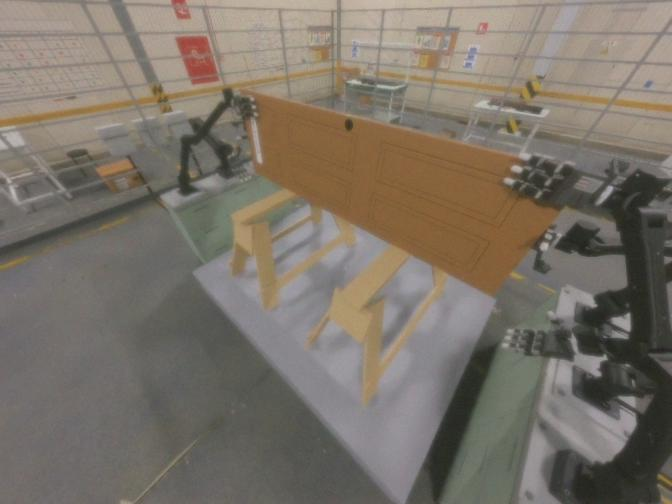

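move(
  arm1={"target": [0.05, -0.935, 1.655, -0.5, 0.5, 0.5, 0.5], "speed": 0.04},
  arm6={"target": [0.06, 0.935, 1.65, 0.5, 0.5, 0.5, -0.5], "speed": 0.04},
  arm3={"target": [0.045, -0.92, 1.510, 0.4675, -0.4675, 0.525, 0.537], "speed": 0.02},
  arm4={"target": [0.052, 0.92, 1.435, 0.537, 0.525, -0.4675, 0.4675], "speed": 0.02},
  cameras=["arm3_cam_wrist", "arm4_cam_wrist", "cam_high"],
)

Scene clock: 141.53 s.
Joint torques (N m): arm1=[1.08 -15.5 8.02 2.67 0.07 -0.15] | arm2=[0.03 0.56 11.54 2 -0.21 -0.3] | arm3=[0.03 -11.05 10.04 1.81 -0.45 0.03] | arm4=[0.21 -14.62 10.89 1.99 0.16 -0.14] | arm5=[1.44 0.97 10.59 3.08 0.17 0.03] | arm6=[1.73 -18.2 8.73 2.43 -0.04 0.14]
Motor temperatures (°C): arm1=[23 23 35 19 18 20] | arm2=[22 21 37 21 21 21] | arm3=[19 26 34 21 18 21] | arm4=[23 27 26 22 22 21] | arm5=[21 21 30 20 19 20] | arm6=[22 25 34 24 21 21]
Heat: arm1: hottest joint3_rad 35 °C; arm2: hottest joint3_rad 37 °C; arm3: hottest joint3_rad 34 °C; arm4: hottest joint2_rad 27 °C; arm5: hottest joint3_rad 30 °C; arm6: hottest joint3_rad 34 °C.
move: arm1 done; arm3 off_target; arm4 done; arm6 not_followed
Joint velocities: within noise
arm1.joint_positions: joint1_rad=-0.762 joint2_rad=+1.740 joint3_rad=+2.295 joint4_rad=-0.567 joint5_rad=-0.810 joint6_rad=+1.573 hand_index_mcp=+0.751 hand_index_abd=+0.014 hand_index_pip=+0.581 hand_index_dip=+0.698 hand_middle_mcp=+0.754 hand_middle_abd=+0.011 hand_middle_pip=+0.582 hand_middle_dip=+0.697 hand_ring_mcp=+0.749 hand_ring_abd=+0.017 hand_ring_pip=+0.582 hand_ring_dip=+0.697 hand_thumb_cmc=-0.550 hand_thumb_axl=+0.684 hand_thumb_mcp=+0.228 hand_thumb_ipl=+0.169 hand_current_limit=+0.400 hand_speed=-0.600
arm1.joint_status: not commanded
arm1.hand_state: goal,goal,goal,goal,goal,goal,goal,goal,goal,goal,goal,goal,goal,goal,goal,goal
arm1.index_mcp_current_ma: 12
arm1.index_abd_current_ma: 4
arm1.index_pip_current_ma: 10
arm1.index_dip_current_ma: -4
arm1.middle_mcp_current_ma: 1
arm1.middle_abd_current_ma: -1
arm1.middle_pip_current_ma: 28
arm1.middle_dip_current_ma: 15
arm1.ring_mcp_current_ma: -4
arm1.ring_abd_current_ma: 7
arm1.ring_pip_current_ma: 12
arm1.ring_dip_current_ma: 8
arm1.thumb_cmc_current_ma: 43
arm1.thumb_axl_current_ma: -2
arm1.thumb_mcp_current_ma: 8
arm1.thumb_ipl_current_ma: -1
arm1.hand_goal_index_mcp: 0.754
arm1.hand_goal_index_abd: 0.000
arm1.hand_goal_index_pip: 0.576
arm1.hand_goal_index_dip: 0.696
arm1.hand_goal_middle_mcp: 0.754
arm1.hand_goal_middle_abd: 0.000
arm1.hand_goal_middle_pip: 0.576
arm1.hand_goal_middle_dip: 0.696
arm1.hand_goal_ring_mcp: 0.754
arm1.hand_goal_ring_abd: 0.000
arm1.hand_goal_ring_pip: 0.576
arm1.hand_goal_ring_dip: 0.696
arm1.hand_goal_thumb_cmc: -0.570
arm1.hand_goal_thumb_axl: 0.678
arm1.hand_goal_thumb_mcp: 0.226
arm1.hand_goal_thumb_ipl: 0.168
arm1.hand: x=+0.0519 y=-0.9400 z=+1.6571 quat_wxyz=(-0.501, +0.505, +0.497, +0.497)
arm1.hand_target: x=+0.0498 y=-0.9350 z=+1.6550 quat_wxyz=(-0.500, +0.500, +0.500, +0.500)
arm1.hand_status: done (0.006 m and 0.8 deg from the pose sent, 0.080 m and 2.6 deg at the start)
arm2, arm5: as last shown
arm2.index_mcp_current_ma: 4
arm2.index_abd_current_ma: -7
arm2.index_pip_current_ma: -6
arm2.index_dip_current_ma: -5
arm2.middle_mcp_current_ma: 5
arm2.middle_abd_current_ma: 6
arm2.middle_pip_current_ma: 6
arm2.middle_dip_current_ma: -4
arm2.ring_mcp_current_ma: 9
arm2.ring_abd_current_ma: -8
arm2.ring_pip_current_ma: 11
arm2.ring_dip_current_ma: -2
arm2.thumb_cmc_current_ma: 4
arm2.thumb_axl_current_ma: 10
arm2.thumb_ipl_current_ma: 11
arm3.joint_positions: joint1_rad=+0.643 joint2_rad=+1.400 joint3_rad=+1.438 joint4_rad=-0.051 joint5_rad=+0.655 joint6_rad=-1.443 hand_index_mcp=+0.774 hand_index_abd=-0.025 hand_index_pip=+0.593 hand_index_dip=+0.696 hand_middle_mcp=+0.771 hand_middle_abd=-0.019 hand_middle_pip=+0.589 hand_middle_dip=+0.696 hand_ring_mcp=+0.769 hand_ring_abd=-0.017 hand_ring_pip=+0.587 hand_ring_dip=+0.696 hand_thumb_cmc=-0.613 hand_thumb_axl=+0.683 hand_thumb_mcp=+0.223 hand_thumb_ipl=+0.168 hand_current_limit=+0.400 hand_speed=-0.600
arm3.joint_status: not commanded
arm3.hand_state: blocked,blocked,goal,goal,goal,goal,goal,goal,goal,goal,goal,goal,blocked,goal,goal,goal
arm3.index_mcp_current_ma: 19
arm3.index_abd_current_ma: -10
arm3.index_pip_current_ma: 10
arm3.index_dip_current_ma: 2
arm3.middle_mcp_current_ma: 9
arm3.middle_abd_current_ma: -13
arm3.middle_pip_current_ma: 17
arm3.middle_dip_current_ma: -8
arm3.ring_mcp_current_ma: 17
arm3.ring_abd_current_ma: -14
arm3.ring_pip_current_ma: 9
arm3.ring_dip_current_ma: -9
arm3.thumb_cmc_current_ma: -26
arm3.thumb_axl_current_ma: 12
arm3.thumb_mcp_current_ma: 2
arm3.thumb_ipl_current_ma: -5
arm3.hand_goal_index_mcp: 0.754
arm3.hand_goal_index_abd: 0.000
arm3.hand_goal_index_pip: 0.576
arm3.hand_goal_index_dip: 0.696
arm3.hand_goal_middle_mcp: 0.754
arm3.hand_goal_middle_abd: 0.000
arm3.hand_goal_middle_pip: 0.576
arm3.hand_goal_middle_dip: 0.696
arm3.hand_goal_ring_mcp: 0.754
arm3.hand_goal_ring_abd: 0.000
arm3.hand_goal_ring_pip: 0.576
arm3.hand_goal_ring_dip: 0.696
arm3.hand_goal_thumb_cmc: -0.570
arm3.hand_goal_thumb_axl: 0.678
arm3.hand_goal_thumb_mcp: 0.226
arm3.hand_goal_thumb_ipl: 0.168
arm3.hand: x=+0.0472 y=-0.9091 z=+1.4937 quat_wxyz=(+0.469, -0.469, +0.533, +0.526)
arm3.hand_target: x=+0.0453 y=-0.9199 z=+1.5099 quat_wxyz=(+0.467, -0.467, +0.525, +0.537)
arm3.hand_status: off_target (0.020 m and 1.6 deg from the pose sent, 0.029 m and 3.9 deg at the start)
arm4.joint_positions: joint1_rad=-0.600 joint2_rad=+1.402 joint3_rad=+1.290 joint4_rad=+0.117 joint5_rad=-0.653 joint6_rad=+1.454 hand_index_mcp=+0.776 hand_index_abd=+0.006 hand_index_pip=+0.589 hand_index_dip=+0.700 hand_middle_mcp=+0.778 hand_middle_abd=+0.007 hand_middle_pip=+0.589 hand_middle_dip=+0.700 hand_ring_mcp=+0.779 hand_ring_abd=+0.006 hand_ring_pip=+0.590 hand_ring_dip=+0.701 hand_thumb_cmc=-0.547 hand_thumb_axl=+0.677 hand_thumb_mcp=+0.225 hand_thumb_ipl=+0.165 hand_current_limit=+0.400 hand_speed=-0.600
arm4.joint_status: not commanded
arm4.hand_state: blocked,goal,goal,goal,blocked,goal,goal,goal,blocked,goal,goal,goal,blocked,goal,goal,goal
arm4.index_mcp_current_ma: 80
arm4.index_abd_current_ma: 10
arm4.index_pip_current_ma: 42
arm4.index_dip_current_ma: 22
arm4.middle_mcp_current_ma: 79
arm4.middle_abd_current_ma: 14
arm4.middle_pip_current_ma: 44
arm4.middle_dip_current_ma: 0
arm4.ring_mcp_current_ma: 73
arm4.ring_abd_current_ma: 2
arm4.ring_pip_current_ma: 21
arm4.ring_dip_current_ma: 16
arm4.thumb_cmc_current_ma: 64
arm4.thumb_axl_current_ma: -17
arm4.thumb_mcp_current_ma: 7
arm4.thumb_ipl_current_ma: -17
arm4.hand_goal_index_mcp: 0.754
arm4.hand_goal_index_abd: 0.000
arm4.hand_goal_index_pip: 0.576
arm4.hand_goal_index_dip: 0.696
arm4.hand_goal_middle_mcp: 0.754
arm4.hand_goal_middle_abd: 0.000
arm4.hand_goal_middle_pip: 0.576
arm4.hand_goal_middle_dip: 0.696
arm4.hand_goal_ring_mcp: 0.754
arm4.hand_goal_ring_abd: 0.000
arm4.hand_goal_ring_pip: 0.576
arm4.hand_goal_ring_dip: 0.696
arm4.hand_goal_thumb_cmc: -0.570
arm4.hand_goal_thumb_axl: 0.678
arm4.hand_goal_thumb_mcp: 0.226
arm4.hand_goal_thumb_ipl: 0.168
arm4.hand: x=+0.0542 y=+0.9154 z=+1.4303 quat_wxyz=(+0.533, +0.526, -0.466, +0.472)
arm4.hand_target: x=+0.0520 y=+0.9200 z=+1.4350 quat_wxyz=(+0.537, +0.525, -0.467, +0.467)
arm4.hand_status: done (0.007 m and 0.8 deg from the pose sent, 0.017 m and 4.5 deg at the start)
arm5.index_mcp_current_ma: 10
arm5.index_pip_current_ma: 3
arm5.index_dip_current_ma: -6
arm5.middle_mcp_current_ma: 4
arm5.middle_abd_current_ma: 0
arm5.middle_pip_current_ma: 3
arm5.middle_dip_current_ma: -5
arm5.ring_mcp_current_ma: -2
arm5.ring_pip_current_ma: 2
arm5.thumb_cmc_current_ma: 10
arm5.thumb_axl_current_ma: -5
arm5.thumb_mcp_current_ma: -10
arm5.thumb_ipl_current_ma: 12
arm6.joint_positions: joint1_rad=+0.821 joint2_rad=+1.941 joint3_rad=+2.521 joint4_rad=-0.567 joint5_rad=+0.843 joint6_rad=-1.605 hand_index_mcp=+0.756 hand_index_abd=-0.022 hand_index_pip=+0.576 hand_index_dip=+0.698 hand_middle_mcp=+0.755 hand_middle_abd=-0.020 hand_middle_pip=+0.583 hand_middle_dip=+0.699 hand_ring_mcp=+0.751 hand_ring_abd=-0.018 hand_ring_pip=+0.581 hand_ring_dip=+0.699 hand_thumb_cmc=-0.592 hand_thumb_axl=+0.676 hand_thumb_mcp=+0.227 hand_thumb_ipl=+0.169 hand_current_limit=+0.400 hand_speed=-0.600
arm6.joint_status: not commanded
arm6.hand_state: goal,blocked,goal,goal,goal,goal,goal,goal,goal,goal,goal,goal,blocked,goal,goal,goal
arm6.index_mcp_current_ma: 11
arm6.index_abd_current_ma: -1
arm6.index_pip_current_ma: 1
arm6.index_dip_current_ma: -7
arm6.middle_mcp_current_ma: 8
arm6.middle_abd_current_ma: -8
arm6.middle_pip_current_ma: -8
arm6.middle_dip_current_ma: -5
arm6.ring_mcp_current_ma: 8
arm6.ring_abd_current_ma: -5
arm6.ring_pip_current_ma: 6
arm6.ring_dip_current_ma: 8
arm6.thumb_cmc_current_ma: -7
arm6.thumb_axl_current_ma: -9
arm6.thumb_mcp_current_ma: 1
arm6.thumb_ipl_current_ma: 12
arm6.hand_goal_index_mcp: 0.754
arm6.hand_goal_index_abd: 0.000
arm6.hand_goal_index_pip: 0.576
arm6.hand_goal_index_dip: 0.696
arm6.hand_goal_middle_mcp: 0.754
arm6.hand_goal_middle_abd: 0.000
arm6.hand_goal_middle_pip: 0.576
arm6.hand_goal_middle_dip: 0.696
arm6.hand_goal_ring_mcp: 0.754
arm6.hand_goal_ring_abd: 0.000
arm6.hand_goal_ring_pip: 0.576
arm6.hand_goal_ring_dip: 0.696
arm6.hand_goal_thumb_cmc: -0.570
arm6.hand_goal_thumb_axl: 0.678
arm6.hand_goal_thumb_mcp: 0.226
arm6.hand_goal_thumb_ipl: 0.168
arm6.on_its_own: joint3_rad is held at +2.521, not at its first target +2.693
arm6.hand: x=+0.1220 y=+0.9151 z=+1.6221 quat_wxyz=(+0.497, +0.489, +0.505, -0.509)
arm6.hand_target: x=+0.1220 y=+0.9151 z=+1.6221 quat_wxyz=(+0.497, +0.489, +0.505, -0.509)
arm6.hand_status: not_followed (0.071 m and 1.8 deg from the pose sent, 0.064 m and 5.2 deg at the start)
led back after a hold (arm4 arm): the arm was led back toward your command in small steps, so it may still be short of it.
led back after a hold (arm6 arm): the arm was led back toward your command in small steps, so it may still be short of it.
pose unreachable (arm4 arm): on one or more control steps of this call this arm could not follow its commanded pose, so it was not sent that pose on those steps. It may still have moved: this result reports where it is.
cause: moving toward the commanded pose would bring a part of the arm too close to another arm (a part of this arm and the arm6 arm's hand, along the way the arms are being sent, or toward where that arm still pushes).
pose unreachable (arm6 arm): on one or more control steps of this call this arm could not follow its commanded pose, so it was not sent that pose on those steps. On the call's last step it was still not sent that pose. It may still have moved: this result reports where it is.
cause: moving toward the commanded pose would bring a part of the arm too close to another arm (this arm's hand and a part of the arm4 arm, along the way the arms are being sent, or toward where that arm still pushes).
arm3_cam_wrist: T_world_to_cam=[[-0.50692, -0.02362, 0.86167, -1.25083], [0.58872, -0.73966, 0.32607, -1.23978], [0.62963, 0.67257, 0.38885, 0.12471]] pos_world=[0.01727, -1.03043, 1.43356]
arm4_cam_wrist: T_world_to_cam=[[-0.76038, -0.00603, -0.64945, 1.00468], [0.43725, 0.73464, -0.51877, -0.00134], [0.48024, -0.67843, -0.55597, 1.51659]] pos_world=[0.03621, 1.03595, 1.49496]

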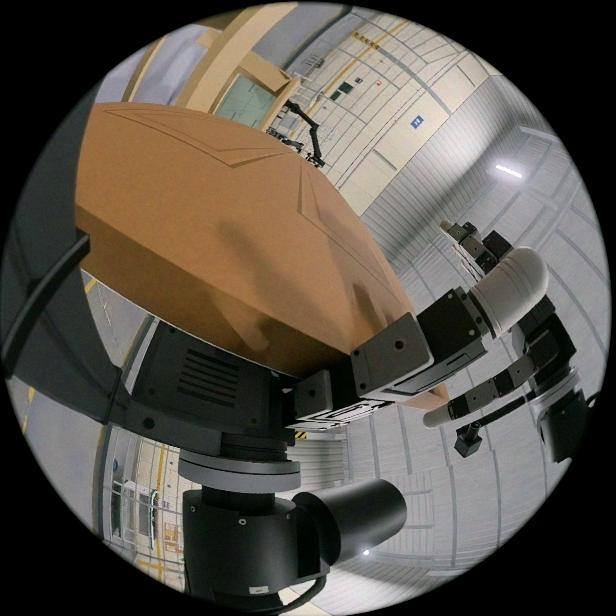

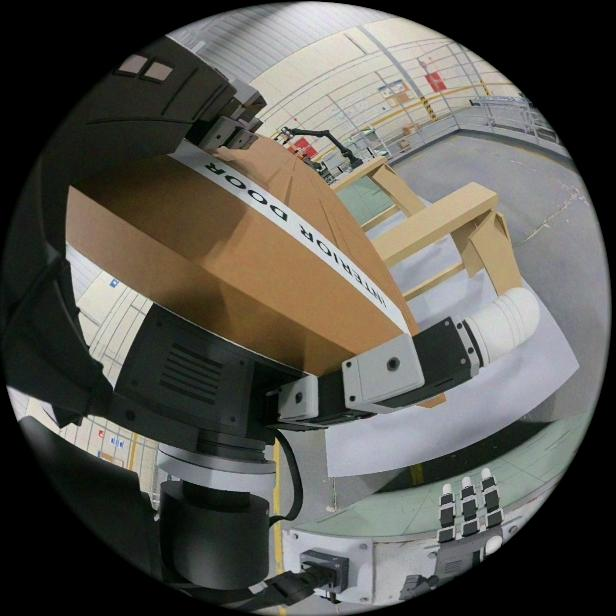

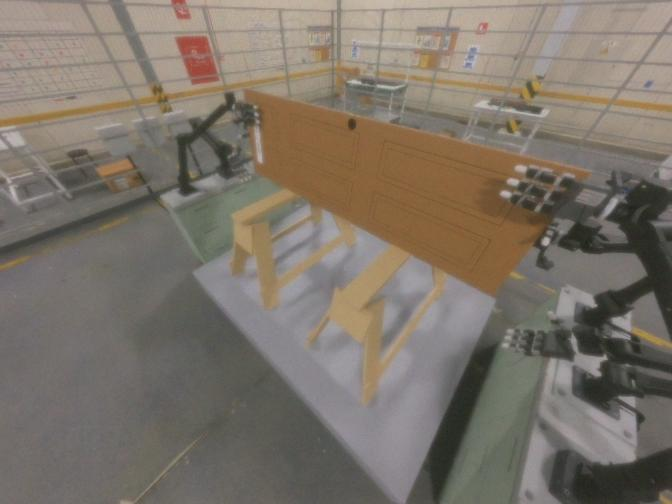

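move(
  arm6={"target": [0.07, 0.93, 1.675, 0.5, 0.5, 0.5, -0.5], "speed": 0.06},
  cameras=["arm4_cam_wrist"],
)

Scene clock: 143.40 s.
Joint torques (N m): arm1=[1.2 -15.5 8.06 2.62 0.07 -0.15] | arm2=[0.03 0.5 11.55 2.07 -0.21 -0.3] | arm3=[0.15 -11.11 10.13 1.8 -0.45 0.02] | arm4=[0.21 -14.62 10.89 2 0.17 -0.14] | arm5=[1.55 0.91 10.59 3.08 0.17 0.03] | arm6=[1.85 -18.43 8.73 2.43 -0.04 0.14]
Motor temperatures (°C): arm1=[23 23 35 19 18 20] | arm2=[22 21 37 21 21 21] | arm3=[19 26 34 21 18 21] | arm4=[23 27 26 22 22 21] | arm5=[21 21 29 20 19 20] | arm6=[22 25 34 24 21 21]
Heat: arm1: hottest joint3_rad 35 °C; arm2: hottest joint3_rad 37 °C; arm3: hottest joint3_rad 34 °C; arm4: hottest joint2_rad 27 °C; arm5: hottest joint3_rad 29 °C; arm6: hottest joint3_rad 34 °C.
move: arm6 not_followed
Joint velocities: within noise
arm1, arm2, arm3, arm5: as last shown
arm1.index_mcp_current_ma: 3
arm1.index_abd_current_ma: 10
arm1.index_pip_current_ma: 2
arm1.index_dip_current_ma: -6
arm1.middle_mcp_current_ma: -2
arm1.middle_abd_current_ma: 11
arm1.middle_pip_current_ma: 23
arm1.middle_dip_current_ma: 7
arm1.ring_mcp_current_ma: -13
arm1.ring_abd_current_ma: 8
arm1.ring_dip_current_ma: 6
arm1.thumb_cmc_current_ma: 39
arm1.thumb_axl_current_ma: -7
arm1.thumb_mcp_current_ma: 2
arm1.thumb_ipl_current_ma: 10
arm1.hand_target: x=+0.0498 y=-0.9350 z=+1.6551 quat_wxyz=(-0.500, +0.500, +0.500, +0.500)
arm2.index_abd_current_ma: -10
arm2.index_pip_current_ma: -5
arm2.index_dip_current_ma: -11
arm2.middle_mcp_current_ma: 11
arm2.middle_abd_current_ma: 10
arm2.middle_pip_current_ma: 15
arm2.middle_dip_current_ma: 10
arm2.ring_mcp_current_ma: 4
arm2.ring_abd_current_ma: -7
arm2.ring_pip_current_ma: 8
arm2.ring_dip_current_ma: -1
arm2.thumb_cmc_current_ma: 11
arm2.thumb_axl_current_ma: 6
arm2.thumb_mcp_current_ma: 7
arm2.thumb_ipl_current_ma: 6
arm3.index_mcp_current_ma: 13
arm3.index_abd_current_ma: -12
arm3.index_pip_current_ma: 6
arm3.index_dip_current_ma: 4
arm3.middle_mcp_current_ma: 12
arm3.middle_abd_current_ma: -17
arm3.middle_pip_current_ma: 15
arm3.middle_dip_current_ma: -9
arm3.ring_mcp_current_ma: 21
arm3.ring_abd_current_ma: -9
arm3.ring_pip_current_ma: 7
arm3.thumb_cmc_current_ma: -32
arm3.thumb_axl_current_ma: 11
arm3.thumb_mcp_current_ma: 3
arm3.thumb_ipl_current_ma: -4
arm4.joint_positions: joint1_rad=-0.600 joint2_rad=+1.402 joint3_rad=+1.290 joint4_rad=+0.117 joint5_rad=-0.653 joint6_rad=+1.454 hand_index_mcp=+0.776 hand_index_abd=+0.006 hand_index_pip=+0.589 hand_index_dip=+0.700 hand_middle_mcp=+0.778 hand_middle_abd=+0.007 hand_middle_pip=+0.589 hand_middle_dip=+0.700 hand_ring_mcp=+0.779 hand_ring_abd=+0.006 hand_ring_pip=+0.590 hand_ring_dip=+0.701 hand_thumb_cmc=-0.547 hand_thumb_axl=+0.677 hand_thumb_mcp=+0.225 hand_thumb_ipl=+0.165 hand_current_limit=+0.400 hand_speed=-0.600
arm4.joint_status: not commanded
arm4.hand_state: blocked,goal,goal,goal,blocked,goal,goal,goal,blocked,goal,goal,goal,blocked,goal,goal,goal
arm4.index_mcp_current_ma: 74
arm4.index_abd_current_ma: 8
arm4.index_pip_current_ma: 41
arm4.index_dip_current_ma: 14
arm4.middle_mcp_current_ma: 67
arm4.middle_abd_current_ma: 18
arm4.middle_pip_current_ma: 49
arm4.middle_dip_current_ma: 7
arm4.ring_mcp_current_ma: 71
arm4.ring_abd_current_ma: 10
arm4.ring_pip_current_ma: 32
arm4.ring_dip_current_ma: 18
arm4.thumb_cmc_current_ma: 59
arm4.thumb_axl_current_ma: -12
arm4.thumb_mcp_current_ma: 5
arm4.thumb_ipl_current_ma: -9
arm4.hand_goal_index_mcp: 0.754
arm4.hand_goal_index_abd: 0.000
arm4.hand_goal_index_pip: 0.576
arm4.hand_goal_index_dip: 0.696
arm4.hand_goal_middle_mcp: 0.754
arm4.hand_goal_middle_abd: 0.000
arm4.hand_goal_middle_pip: 0.576
arm4.hand_goal_middle_dip: 0.696
arm4.hand_goal_ring_mcp: 0.754
arm4.hand_goal_ring_abd: 0.000
arm4.hand_goal_ring_pip: 0.576
arm4.hand_goal_ring_dip: 0.696
arm4.hand_goal_thumb_cmc: -0.570
arm4.hand_goal_thumb_axl: 0.678
arm4.hand_goal_thumb_mcp: 0.226
arm4.hand_goal_thumb_ipl: 0.168
arm4.hand: x=+0.0542 y=+0.9154 z=+1.4303 quat_wxyz=(+0.533, +0.526, -0.466, +0.472)
arm4.hand_target: x=+0.0520 y=+0.9200 z=+1.4350 quat_wxyz=(+0.537, +0.525, -0.467, +0.467)
arm4.hand_status: not commanded
arm5.index_mcp_current_ma: 9
arm5.index_abd_current_ma: 10
arm5.index_pip_current_ma: 6
arm5.index_dip_current_ma: -4
arm5.middle_abd_current_ma: 3
arm5.middle_pip_current_ma: 2
arm5.middle_dip_current_ma: -6
arm5.ring_mcp_current_ma: -6
arm5.ring_abd_current_ma: 2
arm5.ring_pip_current_ma: 0
arm5.ring_dip_current_ma: 6
arm5.thumb_cmc_current_ma: 4
arm5.thumb_mcp_current_ma: -6
arm5.thumb_ipl_current_ma: 11
arm6.joint_positions: joint1_rad=+0.821 joint2_rad=+1.941 joint3_rad=+2.521 joint4_rad=-0.567 joint5_rad=+0.843 joint6_rad=-1.605 hand_index_mcp=+0.756 hand_index_abd=-0.022 hand_index_pip=+0.576 hand_index_dip=+0.698 hand_middle_mcp=+0.755 hand_middle_abd=-0.020 hand_middle_pip=+0.583 hand_middle_dip=+0.699 hand_ring_mcp=+0.751 hand_ring_abd=-0.018 hand_ring_pip=+0.581 hand_ring_dip=+0.699 hand_thumb_cmc=-0.592 hand_thumb_axl=+0.676 hand_thumb_mcp=+0.227 hand_thumb_ipl=+0.169 hand_current_limit=+0.400 hand_speed=-0.600
arm6.joint_status: not commanded
arm6.hand_state: goal,blocked,goal,goal,goal,goal,goal,goal,goal,goal,goal,goal,blocked,goal,goal,goal
arm6.index_mcp_current_ma: 6
arm6.index_abd_current_ma: -6
arm6.index_pip_current_ma: 9
arm6.index_dip_current_ma: -6
arm6.middle_mcp_current_ma: 5
arm6.middle_abd_current_ma: -7
arm6.middle_pip_current_ma: -5
arm6.middle_dip_current_ma: -3
arm6.ring_mcp_current_ma: 3
arm6.ring_abd_current_ma: -2
arm6.ring_pip_current_ma: 4
arm6.ring_dip_current_ma: 5
arm6.thumb_cmc_current_ma: 1
arm6.thumb_axl_current_ma: -10
arm6.thumb_mcp_current_ma: -4
arm6.thumb_ipl_current_ma: 3
arm6.hand_goal_index_mcp: 0.754
arm6.hand_goal_index_abd: 0.000
arm6.hand_goal_index_pip: 0.576
arm6.hand_goal_index_dip: 0.696
arm6.hand_goal_middle_mcp: 0.754
arm6.hand_goal_middle_abd: 0.000
arm6.hand_goal_middle_pip: 0.576
arm6.hand_goal_middle_dip: 0.696
arm6.hand_goal_ring_mcp: 0.754
arm6.hand_goal_ring_abd: 0.000
arm6.hand_goal_ring_pip: 0.576
arm6.hand_goal_ring_dip: 0.696
arm6.hand_goal_thumb_cmc: -0.570
arm6.hand_goal_thumb_axl: 0.678
arm6.hand_goal_thumb_mcp: 0.226
arm6.hand_goal_thumb_ipl: 0.168
arm6.on_its_own: joint3_rad is held at +2.521, not at its first target +2.693
arm6.hand: x=+0.1220 y=+0.9151 z=+1.6221 quat_wxyz=(+0.497, +0.489, +0.505, -0.509)
arm6.hand_target: x=+0.1220 y=+0.9151 z=+1.6221 quat_wxyz=(+0.497, +0.489, +0.505, -0.509)
arm6.hand_status: not_followed (0.076 m and 1.8 deg from the pose sent, 0.076 m and 1.8 deg at the start)
pose unreachable (arm6 arm): on one or more control steps of this call this arm could not follow its commanded pose, so it was not sent that pose on those steps. On the call's last step it was still not sent that pose. It may still have moved: this result reports where it is.
cause: moving toward the commanded pose would bring a part of the arm too close to another arm (this arm's hand and a part of the arm4 arm, 7 mm apart when this arm was first held).
arm4_cam_wrist: T_world_to_cam=[[-0.76038, -0.00603, -0.64945, 1.00468], [0.43725, 0.73464, -0.51877, -0.00134], [0.48024, -0.67843, -0.55597, 1.51659]] pos_world=[0.03621, 1.03595, 1.49496]

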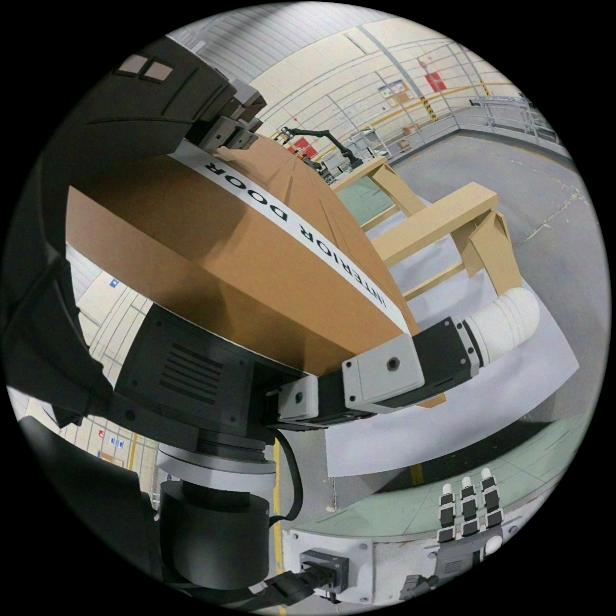

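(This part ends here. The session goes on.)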